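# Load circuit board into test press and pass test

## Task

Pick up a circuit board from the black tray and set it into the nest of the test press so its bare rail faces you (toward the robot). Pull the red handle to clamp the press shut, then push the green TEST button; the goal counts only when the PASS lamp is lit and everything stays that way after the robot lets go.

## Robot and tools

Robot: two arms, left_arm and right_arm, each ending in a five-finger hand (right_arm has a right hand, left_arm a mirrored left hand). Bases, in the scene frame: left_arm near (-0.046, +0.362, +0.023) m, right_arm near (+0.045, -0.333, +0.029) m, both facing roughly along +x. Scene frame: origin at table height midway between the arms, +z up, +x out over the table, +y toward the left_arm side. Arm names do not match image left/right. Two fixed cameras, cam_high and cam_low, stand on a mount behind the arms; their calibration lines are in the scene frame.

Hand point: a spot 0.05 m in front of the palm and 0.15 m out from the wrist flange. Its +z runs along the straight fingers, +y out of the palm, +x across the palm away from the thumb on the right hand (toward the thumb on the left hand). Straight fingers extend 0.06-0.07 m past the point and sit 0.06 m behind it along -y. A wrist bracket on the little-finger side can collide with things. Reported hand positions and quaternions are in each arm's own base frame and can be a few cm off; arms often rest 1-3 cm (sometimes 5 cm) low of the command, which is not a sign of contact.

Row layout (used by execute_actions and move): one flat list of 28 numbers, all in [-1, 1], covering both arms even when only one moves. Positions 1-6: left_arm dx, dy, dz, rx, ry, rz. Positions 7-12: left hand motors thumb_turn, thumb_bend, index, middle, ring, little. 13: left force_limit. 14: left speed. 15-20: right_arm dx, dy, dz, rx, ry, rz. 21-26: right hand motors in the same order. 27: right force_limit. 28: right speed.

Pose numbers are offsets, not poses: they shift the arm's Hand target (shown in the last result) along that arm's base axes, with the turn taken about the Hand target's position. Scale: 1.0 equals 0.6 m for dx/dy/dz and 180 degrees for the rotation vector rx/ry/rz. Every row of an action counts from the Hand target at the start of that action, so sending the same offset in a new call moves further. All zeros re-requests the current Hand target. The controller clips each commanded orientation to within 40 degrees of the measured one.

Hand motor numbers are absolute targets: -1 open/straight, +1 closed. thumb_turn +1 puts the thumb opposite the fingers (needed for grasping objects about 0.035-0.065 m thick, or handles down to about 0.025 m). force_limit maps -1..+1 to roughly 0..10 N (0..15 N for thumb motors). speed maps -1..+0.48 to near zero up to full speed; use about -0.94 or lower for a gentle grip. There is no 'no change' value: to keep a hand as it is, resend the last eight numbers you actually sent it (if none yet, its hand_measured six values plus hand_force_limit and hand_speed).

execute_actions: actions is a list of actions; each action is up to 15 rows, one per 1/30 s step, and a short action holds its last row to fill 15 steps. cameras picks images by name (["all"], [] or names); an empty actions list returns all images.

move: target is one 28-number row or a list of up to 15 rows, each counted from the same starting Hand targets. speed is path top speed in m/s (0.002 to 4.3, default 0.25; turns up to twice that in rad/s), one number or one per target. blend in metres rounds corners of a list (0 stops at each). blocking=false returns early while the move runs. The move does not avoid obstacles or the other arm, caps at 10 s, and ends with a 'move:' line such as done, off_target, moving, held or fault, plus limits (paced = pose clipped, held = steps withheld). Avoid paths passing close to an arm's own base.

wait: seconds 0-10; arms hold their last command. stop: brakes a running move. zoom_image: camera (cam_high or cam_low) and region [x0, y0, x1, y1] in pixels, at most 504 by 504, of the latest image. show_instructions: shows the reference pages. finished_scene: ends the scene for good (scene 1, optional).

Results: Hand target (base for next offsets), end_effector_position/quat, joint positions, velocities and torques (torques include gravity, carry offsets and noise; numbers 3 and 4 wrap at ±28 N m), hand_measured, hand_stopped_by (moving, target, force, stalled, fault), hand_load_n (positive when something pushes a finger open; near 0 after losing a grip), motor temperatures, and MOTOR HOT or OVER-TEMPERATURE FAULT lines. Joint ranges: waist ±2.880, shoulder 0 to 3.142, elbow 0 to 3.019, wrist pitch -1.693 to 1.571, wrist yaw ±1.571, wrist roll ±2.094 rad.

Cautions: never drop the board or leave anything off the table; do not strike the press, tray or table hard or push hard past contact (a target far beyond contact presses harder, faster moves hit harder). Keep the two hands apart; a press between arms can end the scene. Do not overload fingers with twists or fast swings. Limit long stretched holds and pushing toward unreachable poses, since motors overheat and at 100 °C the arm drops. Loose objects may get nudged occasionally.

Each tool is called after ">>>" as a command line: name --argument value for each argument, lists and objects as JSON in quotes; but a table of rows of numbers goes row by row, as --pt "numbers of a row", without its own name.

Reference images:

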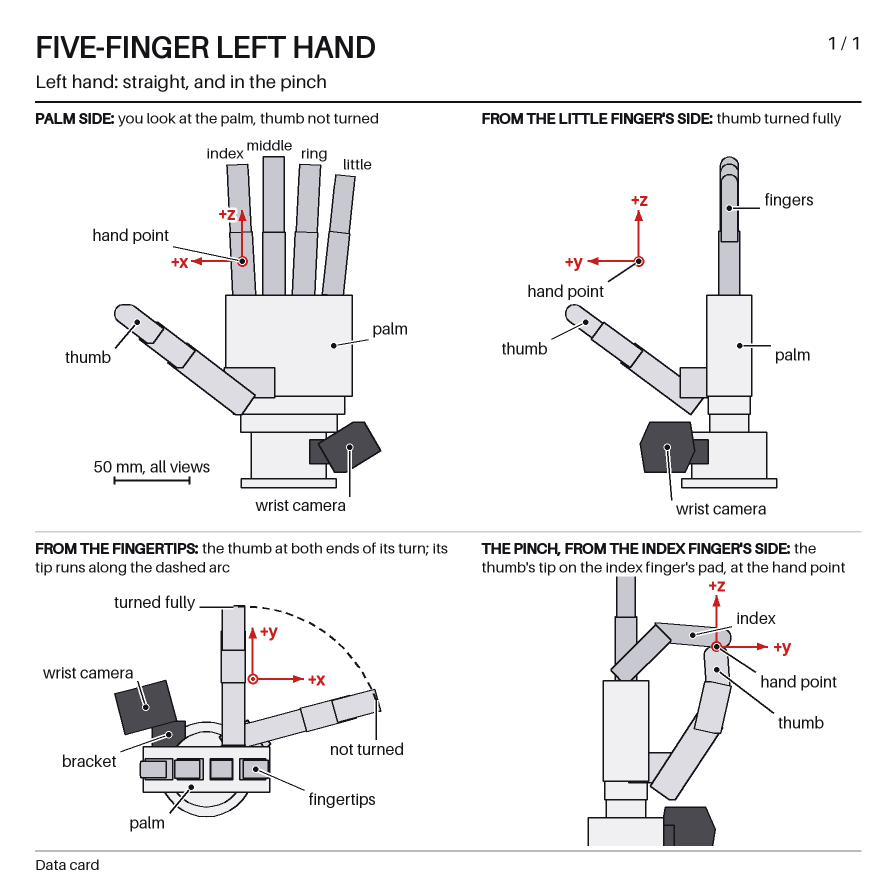

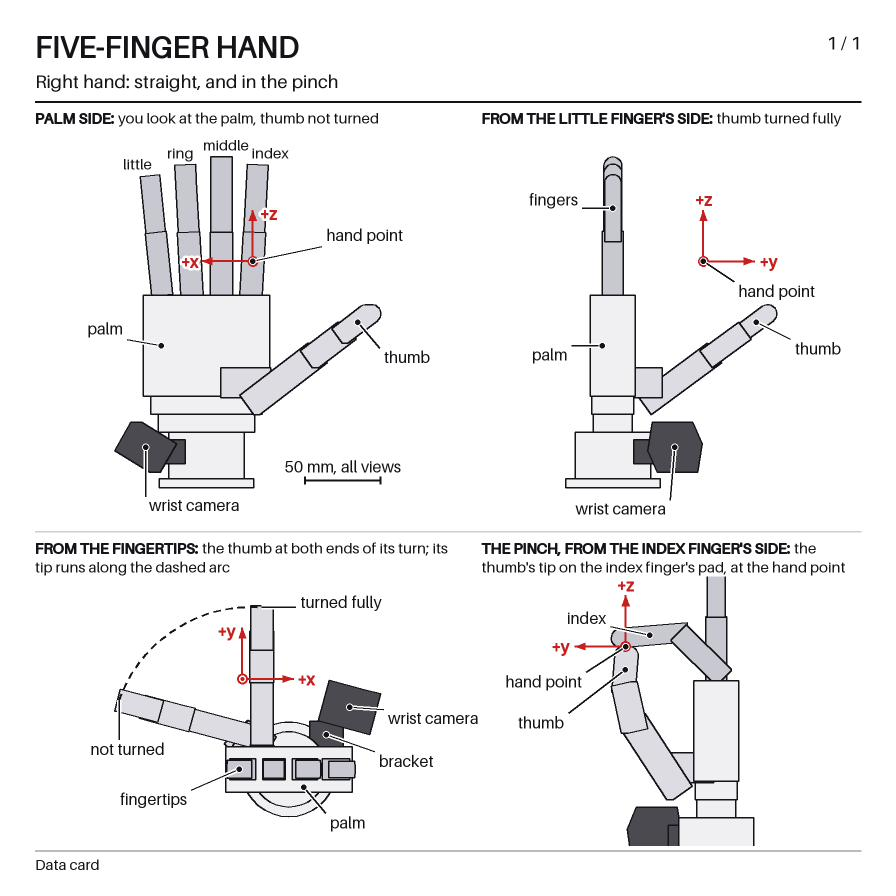

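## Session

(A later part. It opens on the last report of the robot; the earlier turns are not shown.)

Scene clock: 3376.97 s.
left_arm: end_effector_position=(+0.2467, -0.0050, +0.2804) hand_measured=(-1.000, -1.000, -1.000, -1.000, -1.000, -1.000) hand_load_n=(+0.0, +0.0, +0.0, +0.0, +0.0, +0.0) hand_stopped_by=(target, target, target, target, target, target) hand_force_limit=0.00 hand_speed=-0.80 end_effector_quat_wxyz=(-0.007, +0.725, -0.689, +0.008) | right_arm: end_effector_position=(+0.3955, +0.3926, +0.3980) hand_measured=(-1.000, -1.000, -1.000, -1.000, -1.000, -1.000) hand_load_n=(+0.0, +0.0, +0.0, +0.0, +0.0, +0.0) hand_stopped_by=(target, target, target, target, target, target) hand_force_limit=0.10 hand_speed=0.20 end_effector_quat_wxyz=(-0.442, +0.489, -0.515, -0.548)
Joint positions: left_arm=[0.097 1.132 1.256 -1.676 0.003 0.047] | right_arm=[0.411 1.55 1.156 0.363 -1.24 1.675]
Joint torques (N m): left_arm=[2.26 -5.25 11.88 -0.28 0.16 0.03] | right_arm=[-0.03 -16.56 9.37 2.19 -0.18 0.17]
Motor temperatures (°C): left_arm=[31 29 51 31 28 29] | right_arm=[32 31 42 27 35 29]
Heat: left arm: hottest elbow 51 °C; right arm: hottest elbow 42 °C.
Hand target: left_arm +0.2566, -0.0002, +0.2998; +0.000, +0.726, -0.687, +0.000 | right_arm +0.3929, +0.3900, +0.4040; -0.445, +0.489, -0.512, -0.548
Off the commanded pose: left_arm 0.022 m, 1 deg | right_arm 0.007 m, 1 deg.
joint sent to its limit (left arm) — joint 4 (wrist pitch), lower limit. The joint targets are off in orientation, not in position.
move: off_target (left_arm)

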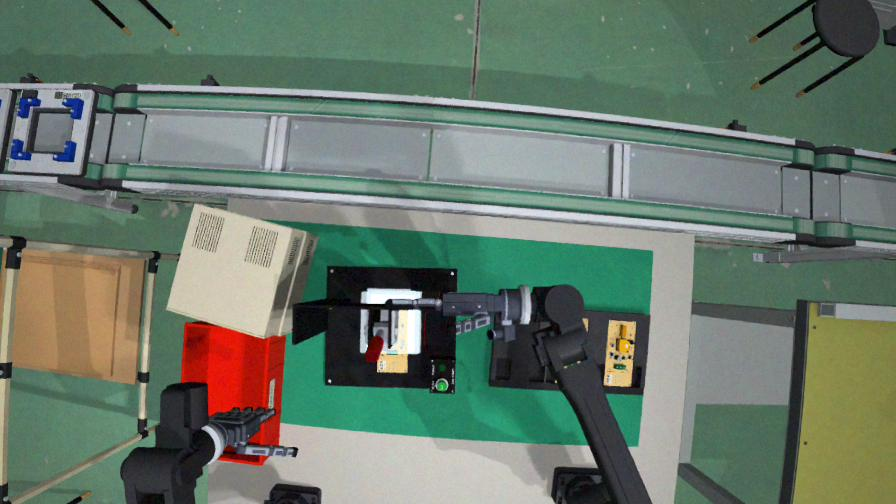

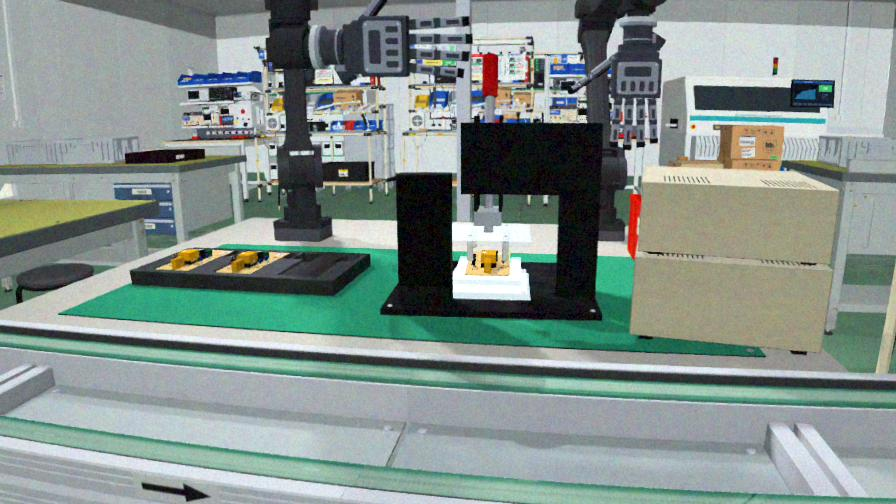

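>>> zoom_image --camera "cam_low" --region '[450, 205, 550, 285]'

>>> zoom_image --camera "cam_high" --region '[355, 285, 395, 360]'

>>> zoom_image --camera "cam_high" --region '[385, 285, 425, 360]'

Scaled by 5.040.

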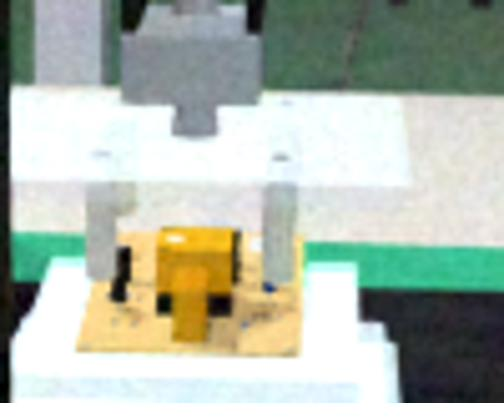

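Scaled by 6.720.

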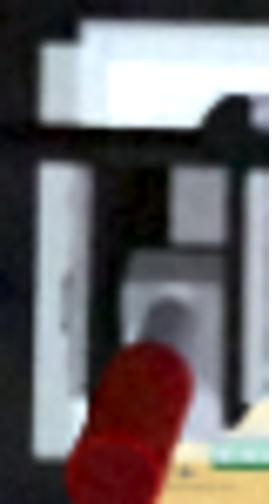

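Scaled by 6.720.

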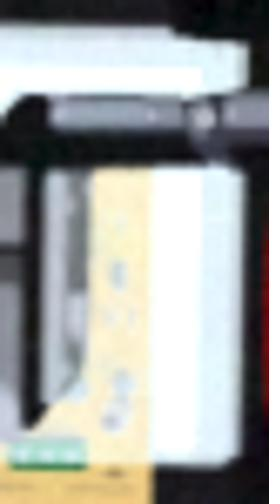

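>>> move --pt "0 0 0 0 0 0 -1 -1 -1 -1 -1 -1 0 -0.8 0 -0.1 0 0 0 0 -1 -1 -1 -1 -1 -1 0.1 0.2" --pt "0 0 0 0 0 0 -1 -1 -1 -1 -1 -1 0 -0.8 -0.22 -0.1 -0.01 0 0 0 -1 -1 -1 -1 -1 -1 0.1 0.2" --pt "0 0 0 0 0 0 -1 -1 -1 -1 -1 -1 0 -0.8 -0.22 0.22 -0.01 0 0 0 -1 -1 -1 -1 -1 -1 0.1 0.2" --speed '[0.2,0.2,0.2]' --blend '[0.03,0.03,0]' --cameras '["all"]'

Scene clock: 3970.63 s.
left_arm: end_effector_position=(+0.2467, -0.0050, +0.2804) hand_measured=(-1.000, -1.000, -1.000, -1.000, -1.000, -1.000) hand_load_n=(+0.0, +0.0, +0.0, +0.0, +0.0, +0.0) hand_stopped_by=(target, target, target, target, target, target) hand_force_limit=0.00 hand_speed=-0.80 end_effector_quat_wxyz=(-0.007, +0.725, -0.689, +0.008) | right_arm: end_effector_position=(+0.2544, +0.5128, +0.3775) hand_measured=(-1.000, -1.000, -1.000, -1.000, -1.000, -1.000) hand_load_n=(+0.0, +0.0, +0.0, +0.0, +0.0, +0.0) hand_stopped_by=(target, target, target, target, target, target) hand_force_limit=0.10 hand_speed=0.20 end_effector_quat_wxyz=(-0.430, +0.489, -0.527, -0.546)
Joint positions: left_arm=[0.097 1.132 1.256 -1.676 0.003 0.047] | right_arm=[0.783 1.439 0.989 0.396 -0.867 1.685]
Joint torques (N m): left_arm=[2.26 -5.36 11.84 -0.32 0.16 0.02] | right_arm=[0.67 -12.34 13.74 2.63 0.01 0.16]
Heat: left arm: hottest elbow 53 °C; right arm: hottest elbow 45 °C.
Hand target: left_arm +0.2566, -0.0002, +0.2998; +0.000, +0.726, -0.687, +0.000 | right_arm +0.2610, +0.5221, +0.3981; -0.445, +0.489, -0.512, -0.548
Off the commanded pose: left_arm 0.022 m, 1 deg | right_arm 0.023 m, 2 deg.
joint sent to its limit (left arm) — joint 4 (wrist pitch), lower limit. The joint targets are off in orientation, not in position.
move: off_target (left_arm, right_arm)

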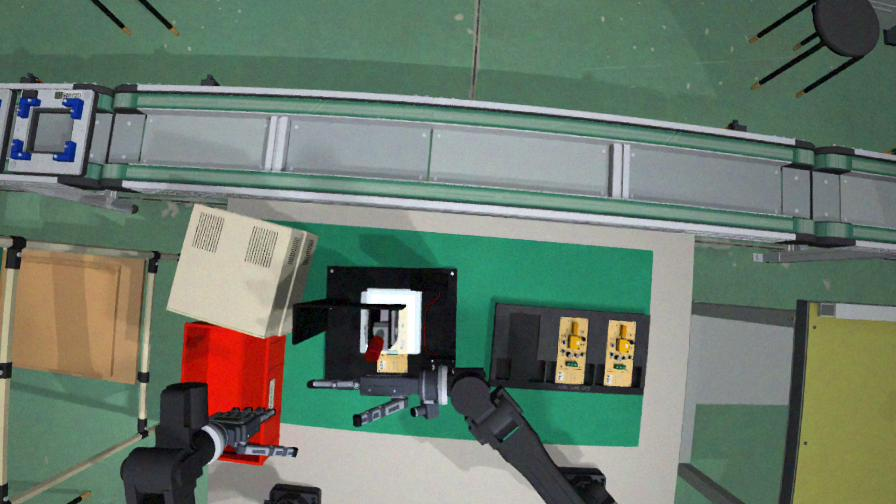

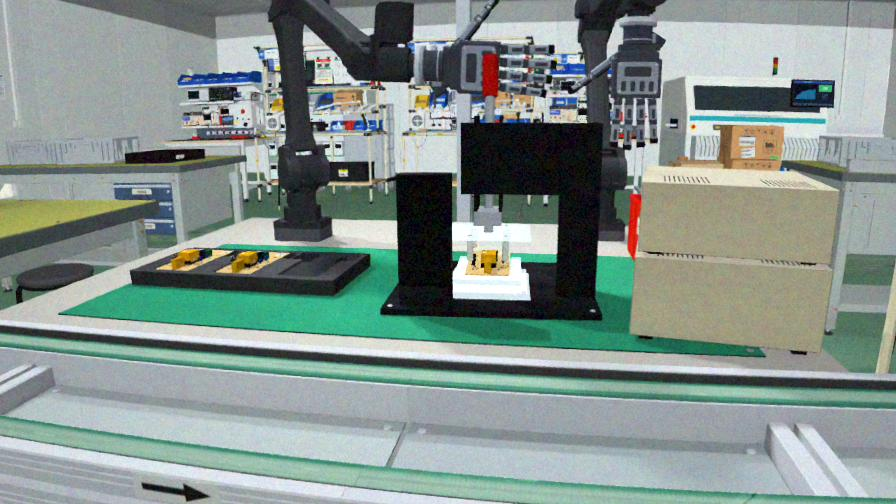

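>>> move --target '[0,0,0,0,0,0,-1,-1,-1,-1,-1,-1,0,-0.8,0.11,0,0.005,0,0,0,-1,-1,-1,-1,-1,-1,0.1,0.2]' --speed 0.08 --cameras '["all"]'

>>> zoom_image --camera "cam_low" --region '[450, 205, 550, 285]'

Scene clock: 3977.13 s.
left_arm: end_effector_position=(+0.2467, -0.0050, +0.2804) hand_measured=(-1.000, -1.000, -1.000, -1.000, -1.000, -1.000) hand_load_n=(+0.0, +0.0, +0.0, +0.0, +0.0, -0.5) hand_stopped_by=(target, target, target, target, target, target) hand_force_limit=0.00 hand_speed=-0.80 end_effector_quat_wxyz=(-0.007, +0.725, -0.689, +0.008) | right_arm: end_effector_position=(+0.3126, +0.5163, +0.3867) hand_measured=(-1.000, -1.000, -1.000, -1.000, -1.000, -1.000) hand_load_n=(+0.0, +0.0, +0.0, +0.0, +0.0, +0.0) hand_stopped_by=(target, target, target, target, target, target) hand_force_limit=0.10 hand_speed=0.20 end_effector_quat_wxyz=(-0.437, +0.492, -0.516, -0.549)
Joint positions: left_arm=[0.097 1.132 1.256 -1.676 0.003 0.047] | right_arm=[0.705 1.553 1.129 0.396 -0.954 1.685]
Joint torques (N m): left_arm=[2.26 -5.3 11.86 -0.29 0.17 0.04] | right_arm=[-0.5 -13.8 13.96 1.51 -0.08 0.15]
Heat: left arm: hottest elbow 53 °C; right arm: hottest elbow 45 °C.
Hand target: left_arm +0.2566, -0.0002, +0.2998; +0.000, +0.726, -0.687, +0.000 | right_arm +0.3271, +0.5220, +0.4011; -0.445, +0.489, -0.512, -0.548
Off the commanded pose: left_arm 0.022 m, 1 deg | right_arm 0.021 m, 1 deg.
joint sent to its limit (left arm) — joint 4 (wrist pitch), lower limit. The joint targets are off in orientation, not in position.
move: off_target (left_arm, right_arm)

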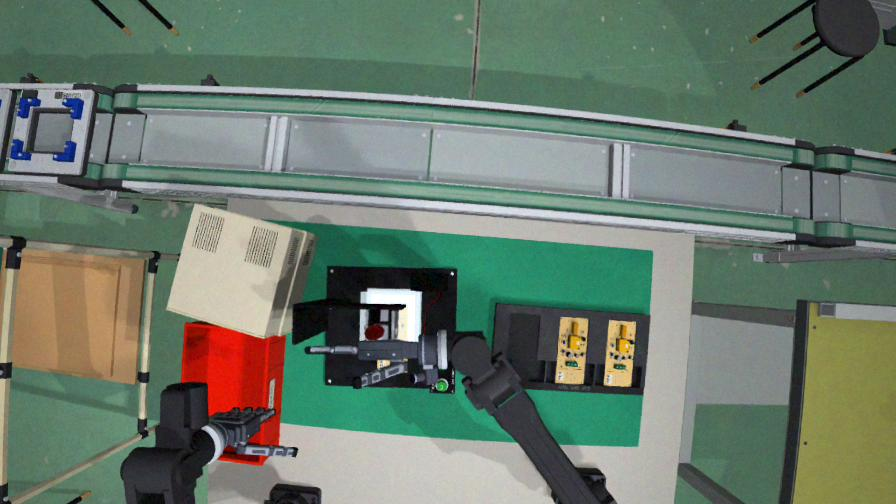

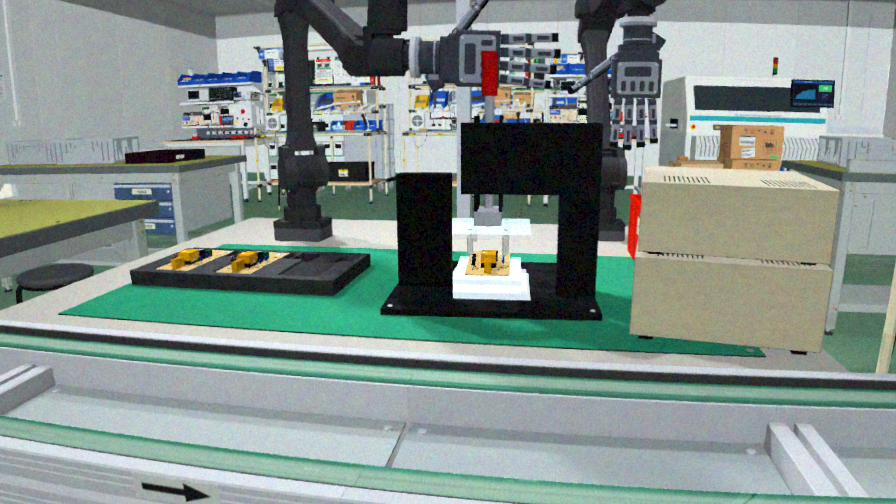

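Scaled by 5.040.

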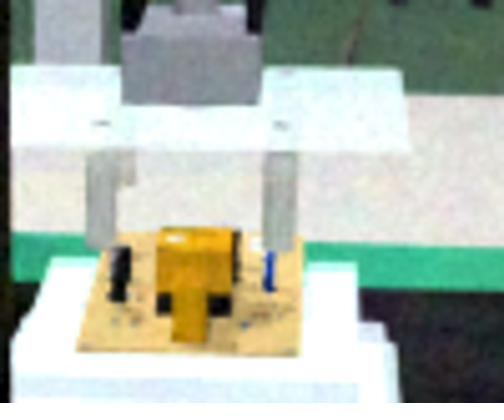

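>>> move --pt "0 0 0 0 0 0 -1 -1 -1 -1 -1 -1 0 -0.8 -0.15 0 0 0 0 0 -1 -1 -1 -1 -1 -1 0.1 0.2" --pt "0 0 0 0 0 0 -1 -1 -1 -1 -1 -1 0 -0.8 -0.178 -0.58 0.03 0 0 0 -1 -1 -1 -1 -1 -1 0.1 0.2" --pt "0.0223 -0.433 -0.033 0 0 0 -1 -1 -1 -1 -1 -1 0 -0.8 -0.178 -0.62 0.03 0 0 0 -1 -1 -1 -1 -1 -1 0.1 0.2" --speed '[0.15,0.25,0.25]' --blend '[0.03,0.02,0]' --cameras '["all"]'

Scene clock: 4005.73 s.
left_arm: end_effector_position=(+0.2591, -0.2476, +0.2644) hand_measured=(-1.000, -1.000, -1.000, -1.000, -1.000, -1.000) hand_load_n=(+0.0, +0.0, +0.0, +0.0, +0.0, +0.0) hand_stopped_by=(target, target, target, target, target, target) hand_force_limit=0.00 hand_speed=-0.80 end_effector_quat_wxyz=(+0.006, +0.727, -0.687, -0.023) | right_arm: end_effector_position=(+0.2213, +0.1536, +0.4183) hand_measured=(-1.000, -1.000, -1.000, -1.000, -1.000, -1.000) hand_load_n=(-0.5, +0.0, +0.0, +0.0, +0.0, +0.0) hand_stopped_by=(target, target, target, target, target, target) hand_force_limit=0.10 hand_speed=0.20 end_effector_quat_wxyz=(+0.522, -0.417, +0.571, +0.477)
Joint positions: left_arm=[-0.589 1.372 1.412 -1.659 0.004 -0.645] | right_arm=[-0.197 0.756 0.582 0.274 -1.568 1.78]
Joint torques (N m): left_arm=[0.38 -7.94 11.73 0.03 -0.09 -0.21] | right_arm=[-0.56 -3.08 9.68 1.03 -0.05 0.2]
Motor temperatures (°C): left_arm=[31 29 53 31 28 29] | right_arm=[32 34 47 27 31 29]
Heat: left arm: hottest elbow 53 °C; right arm: hottest elbow 47 °C.
Hand target: left_arm +0.2702, -0.2599, +0.2801; +0.000, +0.726, -0.687, +0.000 | right_arm +0.2202, +0.1500, +0.4191; +0.445, -0.489, +0.512, +0.548
Off the commanded pose: left_arm 0.023 m, 3 deg | right_arm 0.004 m, 16 deg.
joint sent to its limit (right arm) — joint 5 (wrist yaw), lower limit. The joint targets are off in orientation, not in position.
move: off_target (left_arm, right_arm)

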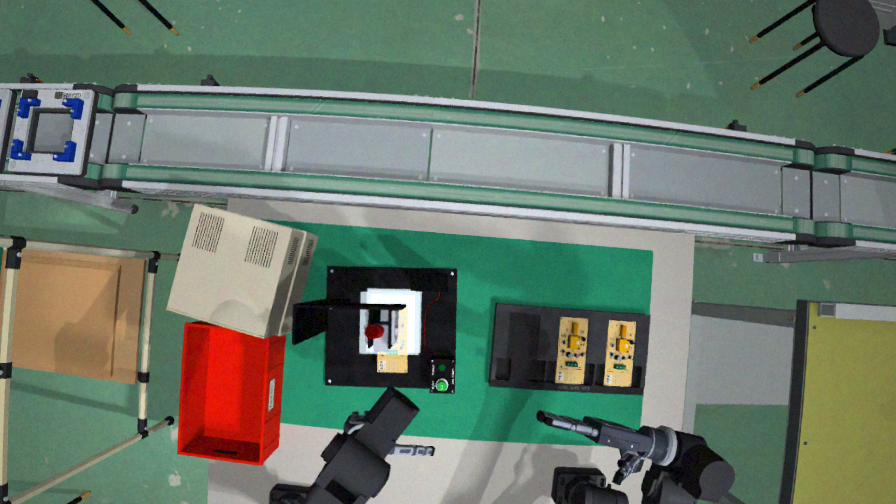

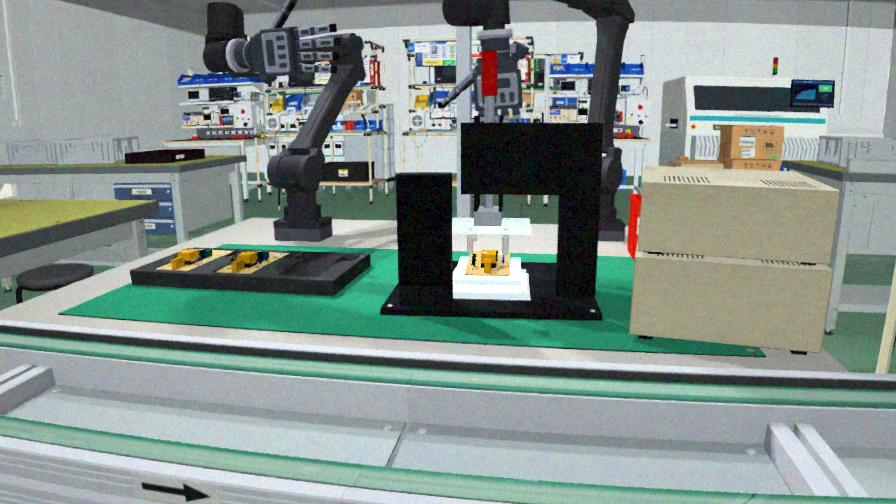

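>>> move --target '[0,-0.01,-0.275,0,0,0,-1,-1,-1,-1,-1,-1,0,-0.8,0,0,0,0,0,0,-1,-1,-1,-1,-1,-1,0.1,0.2]' --speed 0.2 --cameras '["all"]'

>>> zoom_image --camera "cam_low" --region '[440, 190, 560, 290]'

>>> zoom_image --camera "cam_high" --region '[330, 290, 460, 420]'

Scene clock: 4031.57 s.
left_arm: end_effector_position=(+0.2740, -0.2615, +0.1200) hand_measured=(-1.000, -1.000, -1.000, -1.000, -1.000, -1.000) hand_load_n=(+0.0, +0.0, +0.0, +0.0, +0.0, +0.0) hand_stopped_by=(target, target, target, target, target, target) hand_force_limit=0.00 hand_speed=-0.80 end_effector_quat_wxyz=(+0.001, +0.728, -0.685, +0.001) | right_arm: end_effector_position=(+0.2213, +0.1536, +0.4183) hand_measured=(-1.000, -1.000, -1.000, -1.000, -1.000, -1.000) hand_load_n=(+0.0, +0.0, +0.0, +0.0, +0.0, +0.0) hand_stopped_by=(target, target, target, target, target, target) hand_force_limit=0.10 hand_speed=0.20 end_effector_quat_wxyz=(+0.522, -0.417, +0.571, +0.477)
Joint positions: left_arm=[-0.597 1.444 1.106 -1.23 0.003 -0.658] | right_arm=[-0.197 0.756 0.582 0.274 -1.568 1.78]
Joint torques (N m): left_arm=[0.26 -8.7 6.43 0.53 -0.08 -0.21] | right_arm=[-0.5 -3.14 9.65 0.99 -0.05 0.18]
Heat: left arm: hottest elbow 54 °C; right arm: hottest elbow 48 °C.
Hand target: left_arm +0.2701, -0.2660, +0.1150; +0.000, +0.726, -0.687, +0.000 | right_arm +0.2206, +0.1519, +0.4191; +0.520, -0.411, +0.575, +0.479 (not the last commanded pose)
Off the commanded pose: left_arm 0.008 m, 0 deg | right_arm 0.004 m, 16 deg.
move: off_target (right_arm)

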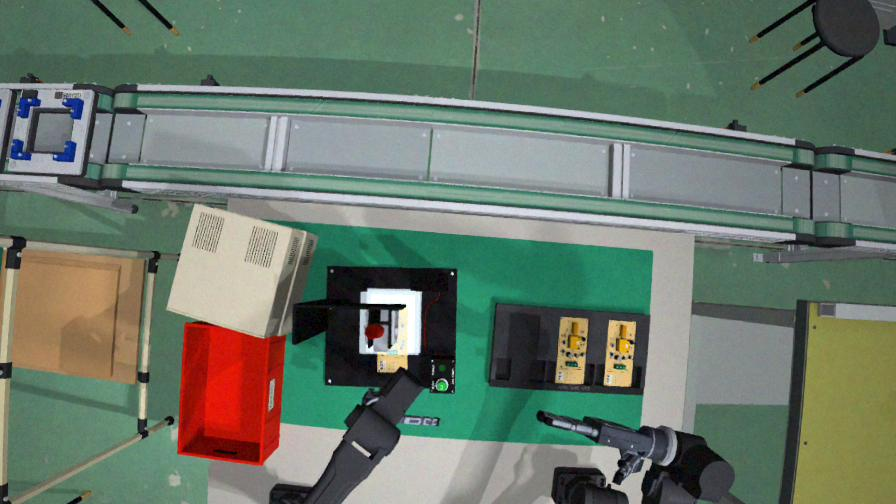

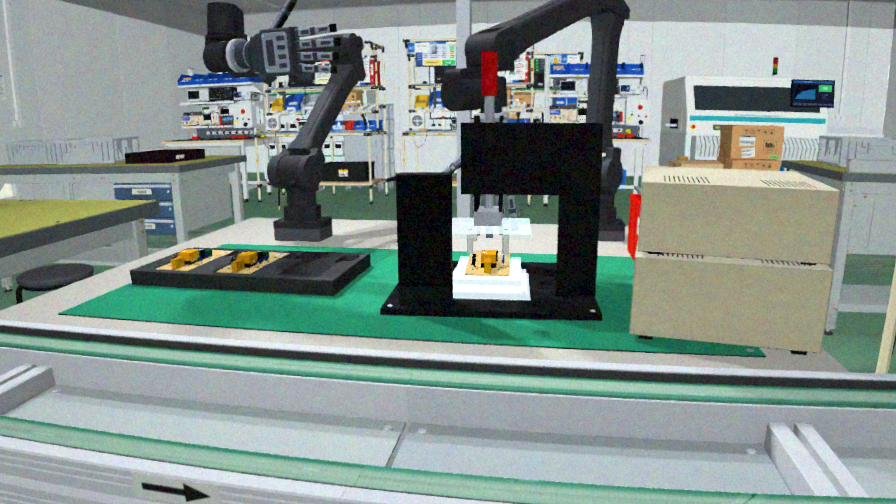

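Scaled by 4.200.

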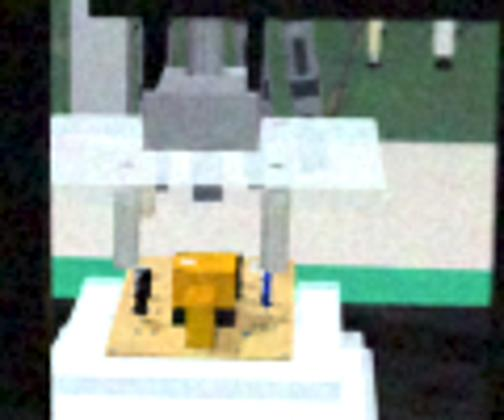

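Scaled by 3.877.

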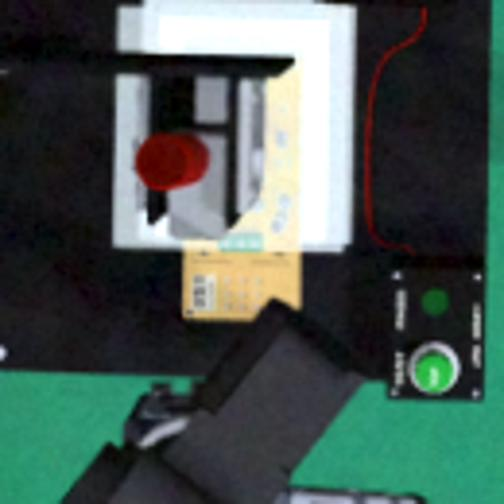

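>>> zoom_image --camera "cam_high" --region '[356, 286, 392, 322]'

>>> zoom_image --camera "cam_high" --region '[356, 320, 392, 356]'

>>> zoom_image --camera "cam_high" --region '[390, 286, 426, 322]'

>>> zoom_image --camera "cam_high" --region '[390, 320, 426, 356]'

>>> zoom_image --camera "cam_low" --region '[450, 212, 540, 262]'

Scaled by 14.000.

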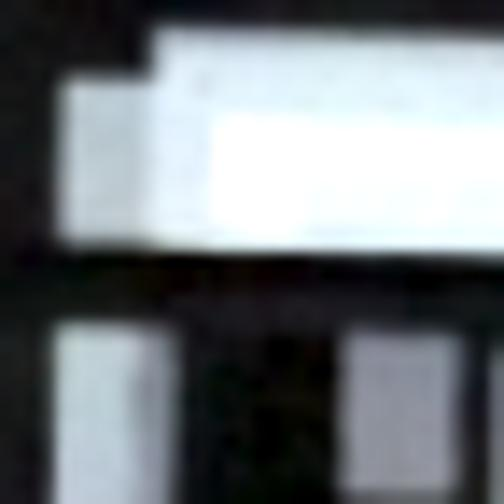

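Scaled by 14.000.

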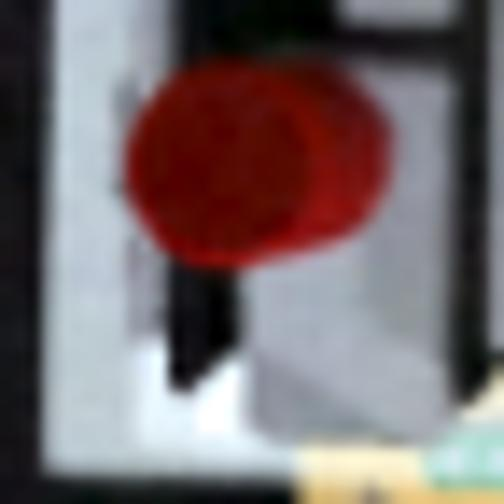

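Scaled by 14.000.

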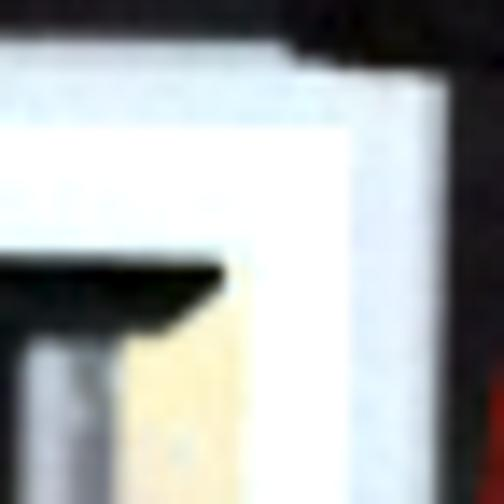

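Scaled by 14.000.

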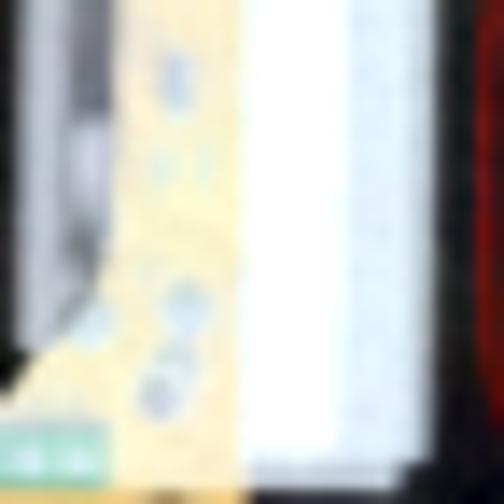

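Scaled by 5.600.

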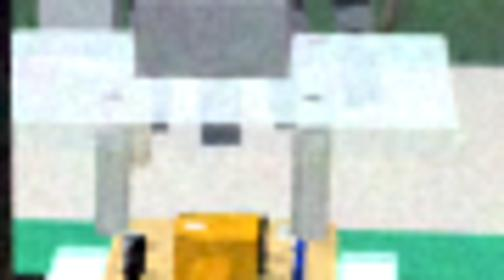

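>>> move --target '[0,0.01,-0.0583,0,0,0,-1,-1,-1,-1,-1,-1,0,-0.8,0,0,0,0,0,0,-1,-1,-1,-1,-1,-1,0.1,0.2]' --speed 0.1 --cameras '["all"]'

>>> zoom_image --camera "cam_low" --region '[450, 212, 540, 262]'

>>> zoom_image --camera "cam_high" --region '[350, 330, 450, 430]'

Scene clock: 4247.10 s.
left_arm: end_effector_position=(+0.2722, -0.2602, +0.0863) hand_measured=(-1.000, -1.000, -1.000, -1.000, -1.000, -1.000) hand_load_n=(+0.0, +0.0, +0.0, +0.0, +0.0, +0.0) hand_stopped_by=(target, target, target, target, target, target) hand_force_limit=0.00 hand_speed=-0.80 end_effector_quat_wxyz=(+0.001, +0.728, -0.685, +0.004) | right_arm: end_effector_position=(+0.2213, +0.1536, +0.4183) hand_measured=(-1.000, -1.000, -1.000, -1.000, -1.000, -1.000) hand_load_n=(+0.0, -0.5, +0.0, +0.0, +0.0, +0.0) hand_stopped_by=(target, target, target, target, target, target) hand_force_limit=0.10 hand_speed=0.20 end_effector_quat_wxyz=(+0.522, -0.417, +0.571, +0.477)
Joint positions: left_arm=[-0.597 1.47 1.039 -1.133 0.003 -0.658] | right_arm=[-0.197 0.756 0.582 0.274 -1.568 1.78]
Joint torques (N m): left_arm=[0.97 -8.35 6.05 0.53 -0.07 -0.09] | right_arm=[-0.56 -3.14 9.68 0.99 -0.04 0.18]
Motor temperatures (°C): left_arm=[31 30 46 31 28 29] | right_arm=[32 31 47 27 31 29]
Heat: left arm: hottest elbow 46 °C; right arm: hottest elbow 47 °C.
Hand target: left_arm +0.2702, -0.2600, +0.0801; +0.000, +0.726, -0.687, +0.000 | right_arm +0.2206, +0.1519, +0.4191; +0.520, -0.411, +0.575, +0.479
Off the commanded pose: left_arm 0.007 m, 1 deg | right_arm 0.002 m, 1 deg.
move: done

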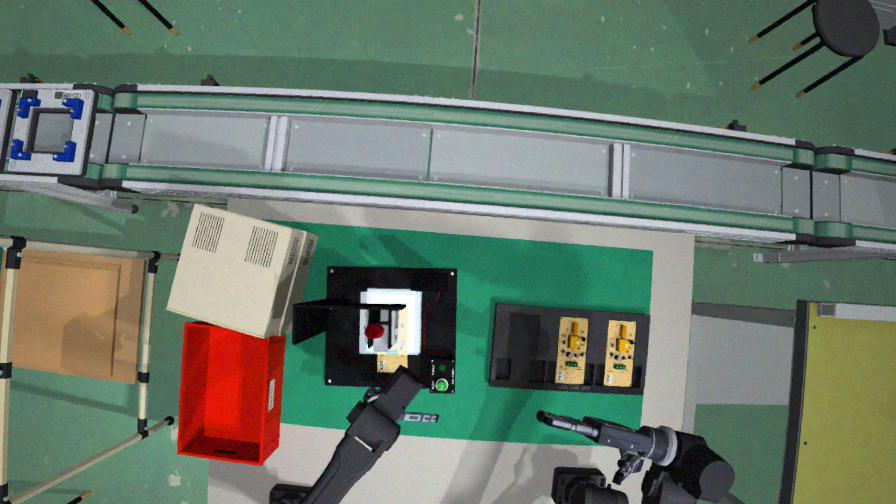

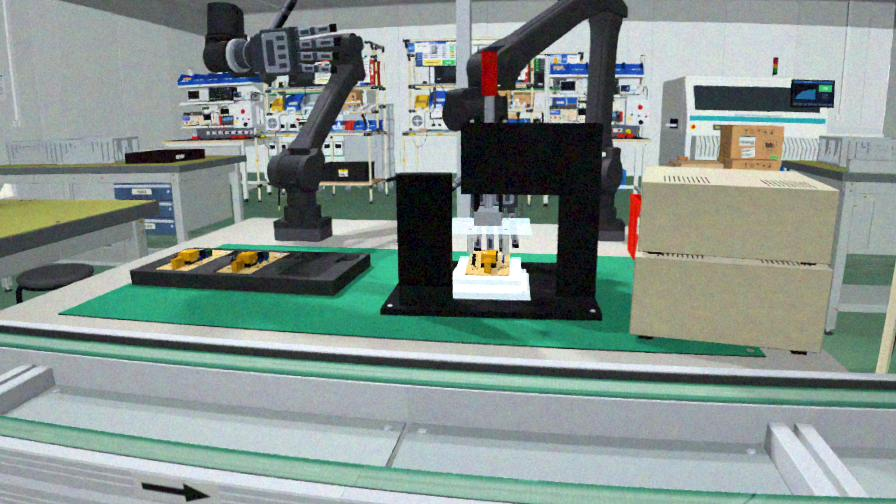

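Scaled by 5.600.

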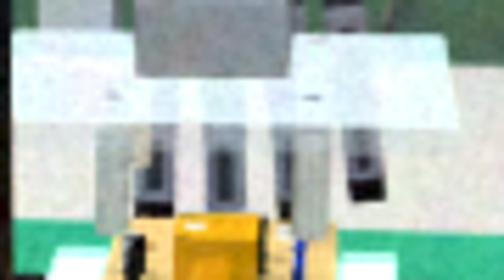

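Scaled by 5.040.

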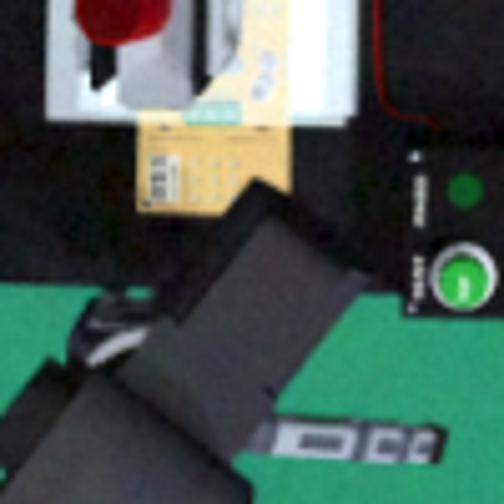

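>>> move --pt "0 0 -0.0167 0 0 0 -1 -1 -1 -1 -1 -1 0 -0.8 0 0 0 0 0 0 -1 -1 -1 -1 -1 -1 0.1 0.2" --pt "0.0333 0 -0.0167 0 0 0 -1 -1 -1 -1 -1 -1 0 -0.8 0 0 0 0 0 0 -1 -1 -1 -1 -1 -1 0.1 0.2" --speed 0.06 --cameras '["all"]'

>>> zoom_image --camera "cam_low" --region '[450, 232, 540, 292]'

>>> zoom_image --camera "cam_high" --region '[360, 340, 420, 400]'

Scene clock: 4288.53 s.
left_arm: end_effector_position=(+0.2739, -0.2574, +0.0723) hand_measured=(-1.000, -1.000, -1.000, -1.000, -1.000, -1.000) hand_load_n=(+0.0, +0.0, +0.0, -2.5, +0.0, +0.0) hand_stopped_by=(target, target, target, target, target, target) hand_force_limit=0.00 hand_speed=-0.80 end_effector_quat_wxyz=(+0.002, +0.724, -0.689, -0.002) | right_arm: end_effector_position=(+0.2213, +0.1536, +0.4183) hand_measured=(-1.000, -1.000, -1.000, -1.000, -1.000, -1.000) hand_load_n=(+0.0, +0.0, +0.0, +0.0, +0.0, +0.0) hand_stopped_by=(target, target, target, target, target, target) hand_force_limit=0.10 hand_speed=0.20 end_effector_quat_wxyz=(+0.522, -0.417, +0.571, +0.477)
Joint positions: left_arm=[-0.59 1.496 1.026 -1.105 0.003 -0.639] | right_arm=[-0.197 0.756 0.582 0.274 -1.568 1.78]
Joint torques (N m): left_arm=[2.43 -6.71 9.16 0.28 -0.06 0.01] | right_arm=[-0.44 -3.08 9.66 0.98 -0.03 0.18]
Heat: left arm: hottest elbow 46 °C; right arm: hottest elbow 47 °C.
Hand target: left_arm +0.2901, -0.2601, +0.0700; +0.000, +0.726, -0.687, +0.000 | right_arm +0.2206, +0.1519, +0.4191; +0.520, -0.411, +0.575, +0.479
Off the commanded pose: left_arm 0.017 m, 0 deg | right_arm 0.002 m, 1 deg.
move: off_target (left_arm)

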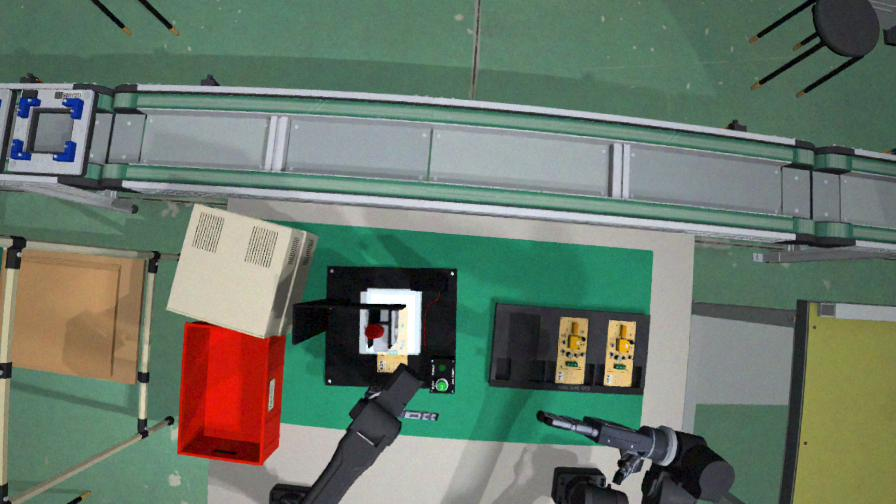

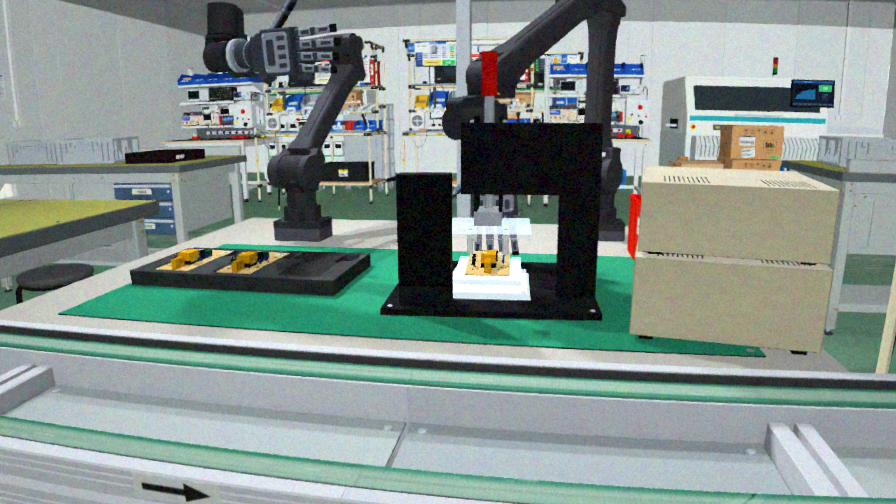

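Scaled by 5.600.

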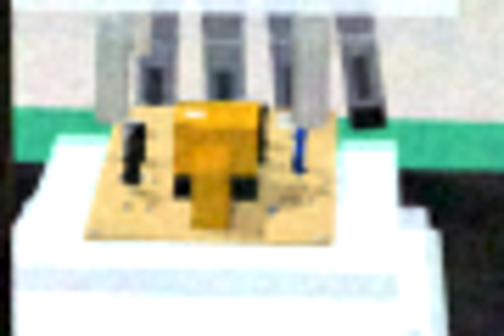

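Scaled by 8.400.

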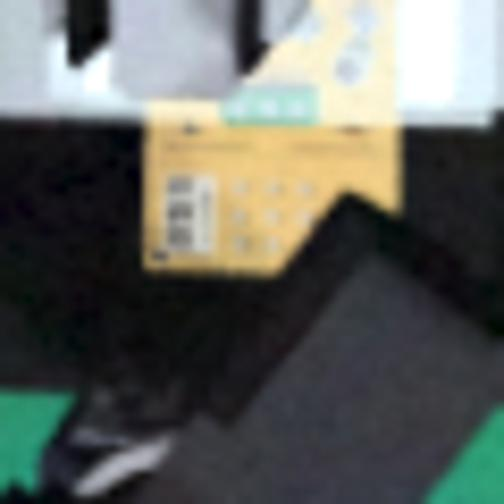

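>>> move --pt "0.04 0 0 0 0 0 -1 -1 -1 -1 -1 -1 0 -0.8 0 0 0 0 0 0 -1 -1 -1 -1 -1 -1 0.1 0.2" --speed 0.05 --cameras '["all"]'

>>> zoom_image --camera "cam_low" --region '[450, 232, 540, 292]'

>>> zoom_image --camera "cam_high" --region '[360, 340, 420, 400]'

Scene clock: 4322.43 s.
left_arm: end_effector_position=(+0.2958, -0.2597, +0.0730) hand_measured=(-1.000, -1.000, -1.000, -1.000, -1.000, -1.000) hand_load_n=(+0.0, +0.0, +0.0, -3.5, +0.0, +0.0) hand_stopped_by=(target, target, target, target, target, target) hand_force_limit=0.00 hand_speed=-0.80 end_effector_quat_wxyz=(+0.002, +0.722, -0.692, -0.002) | right_arm: end_effector_position=(+0.2213, +0.1536, +0.4183) hand_measured=(-1.000, -1.000, -1.000, -1.000, -1.000, -1.000) hand_load_n=(-0.5, -0.5, +0.0, +0.0, +0.0, +0.0) hand_stopped_by=(target, target, target, target, target, target) hand_force_limit=0.10 hand_speed=0.20 end_effector_quat_wxyz=(+0.522, -0.417, +0.571, +0.477)
Joint positions: left_arm=[-0.565 1.545 1.083 -1.113 0.004 -0.608] | right_arm=[-0.197 0.756 0.582 0.274 -1.568 1.78]
Joint torques (N m): left_arm=[2.78 -7.47 9.24 0.16 -0.1 0.01] | right_arm=[-0.5 -3.08 9.65 1.01 -0.04 0.18]
Heat: left arm: hottest elbow 47 °C; right arm: hottest elbow 47 °C.
Hand target: left_arm +0.3141, -0.2601, +0.0701; +0.000, +0.726, -0.687, +0.000 | right_arm +0.2206, +0.1519, +0.4191; +0.520, -0.411, +0.575, +0.479
Off the commanded pose: left_arm 0.018 m, 1 deg | right_arm 0.002 m, 1 deg.
move: off_target (left_arm)

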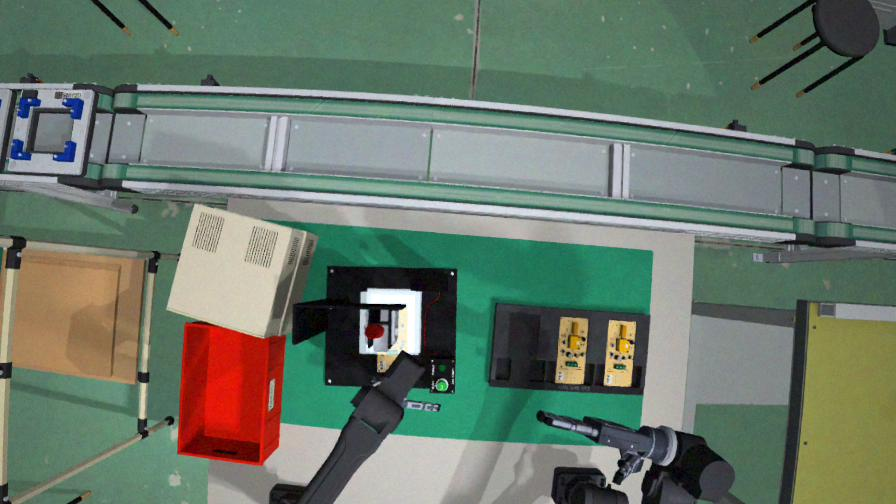

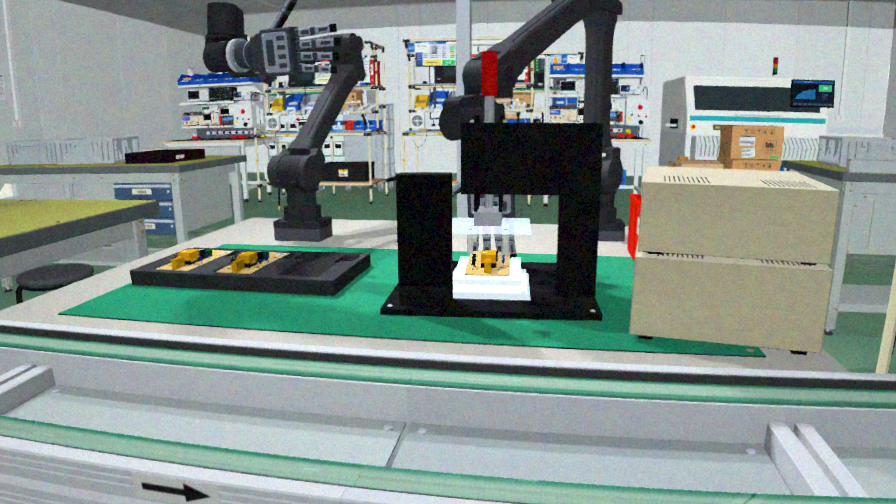

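Scaled by 5.600.

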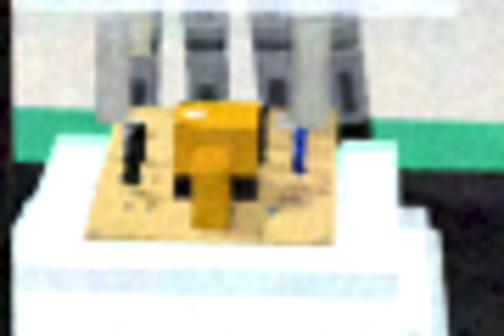

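Scaled by 8.400.

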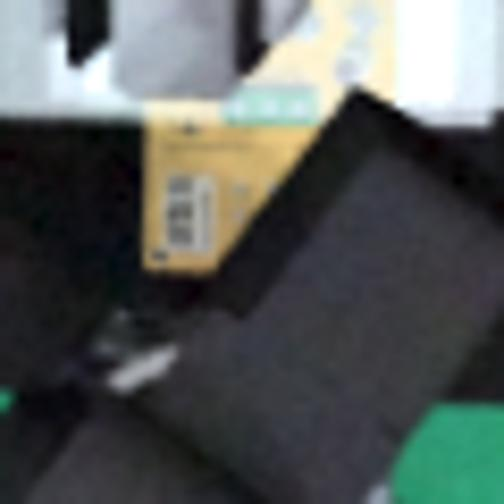

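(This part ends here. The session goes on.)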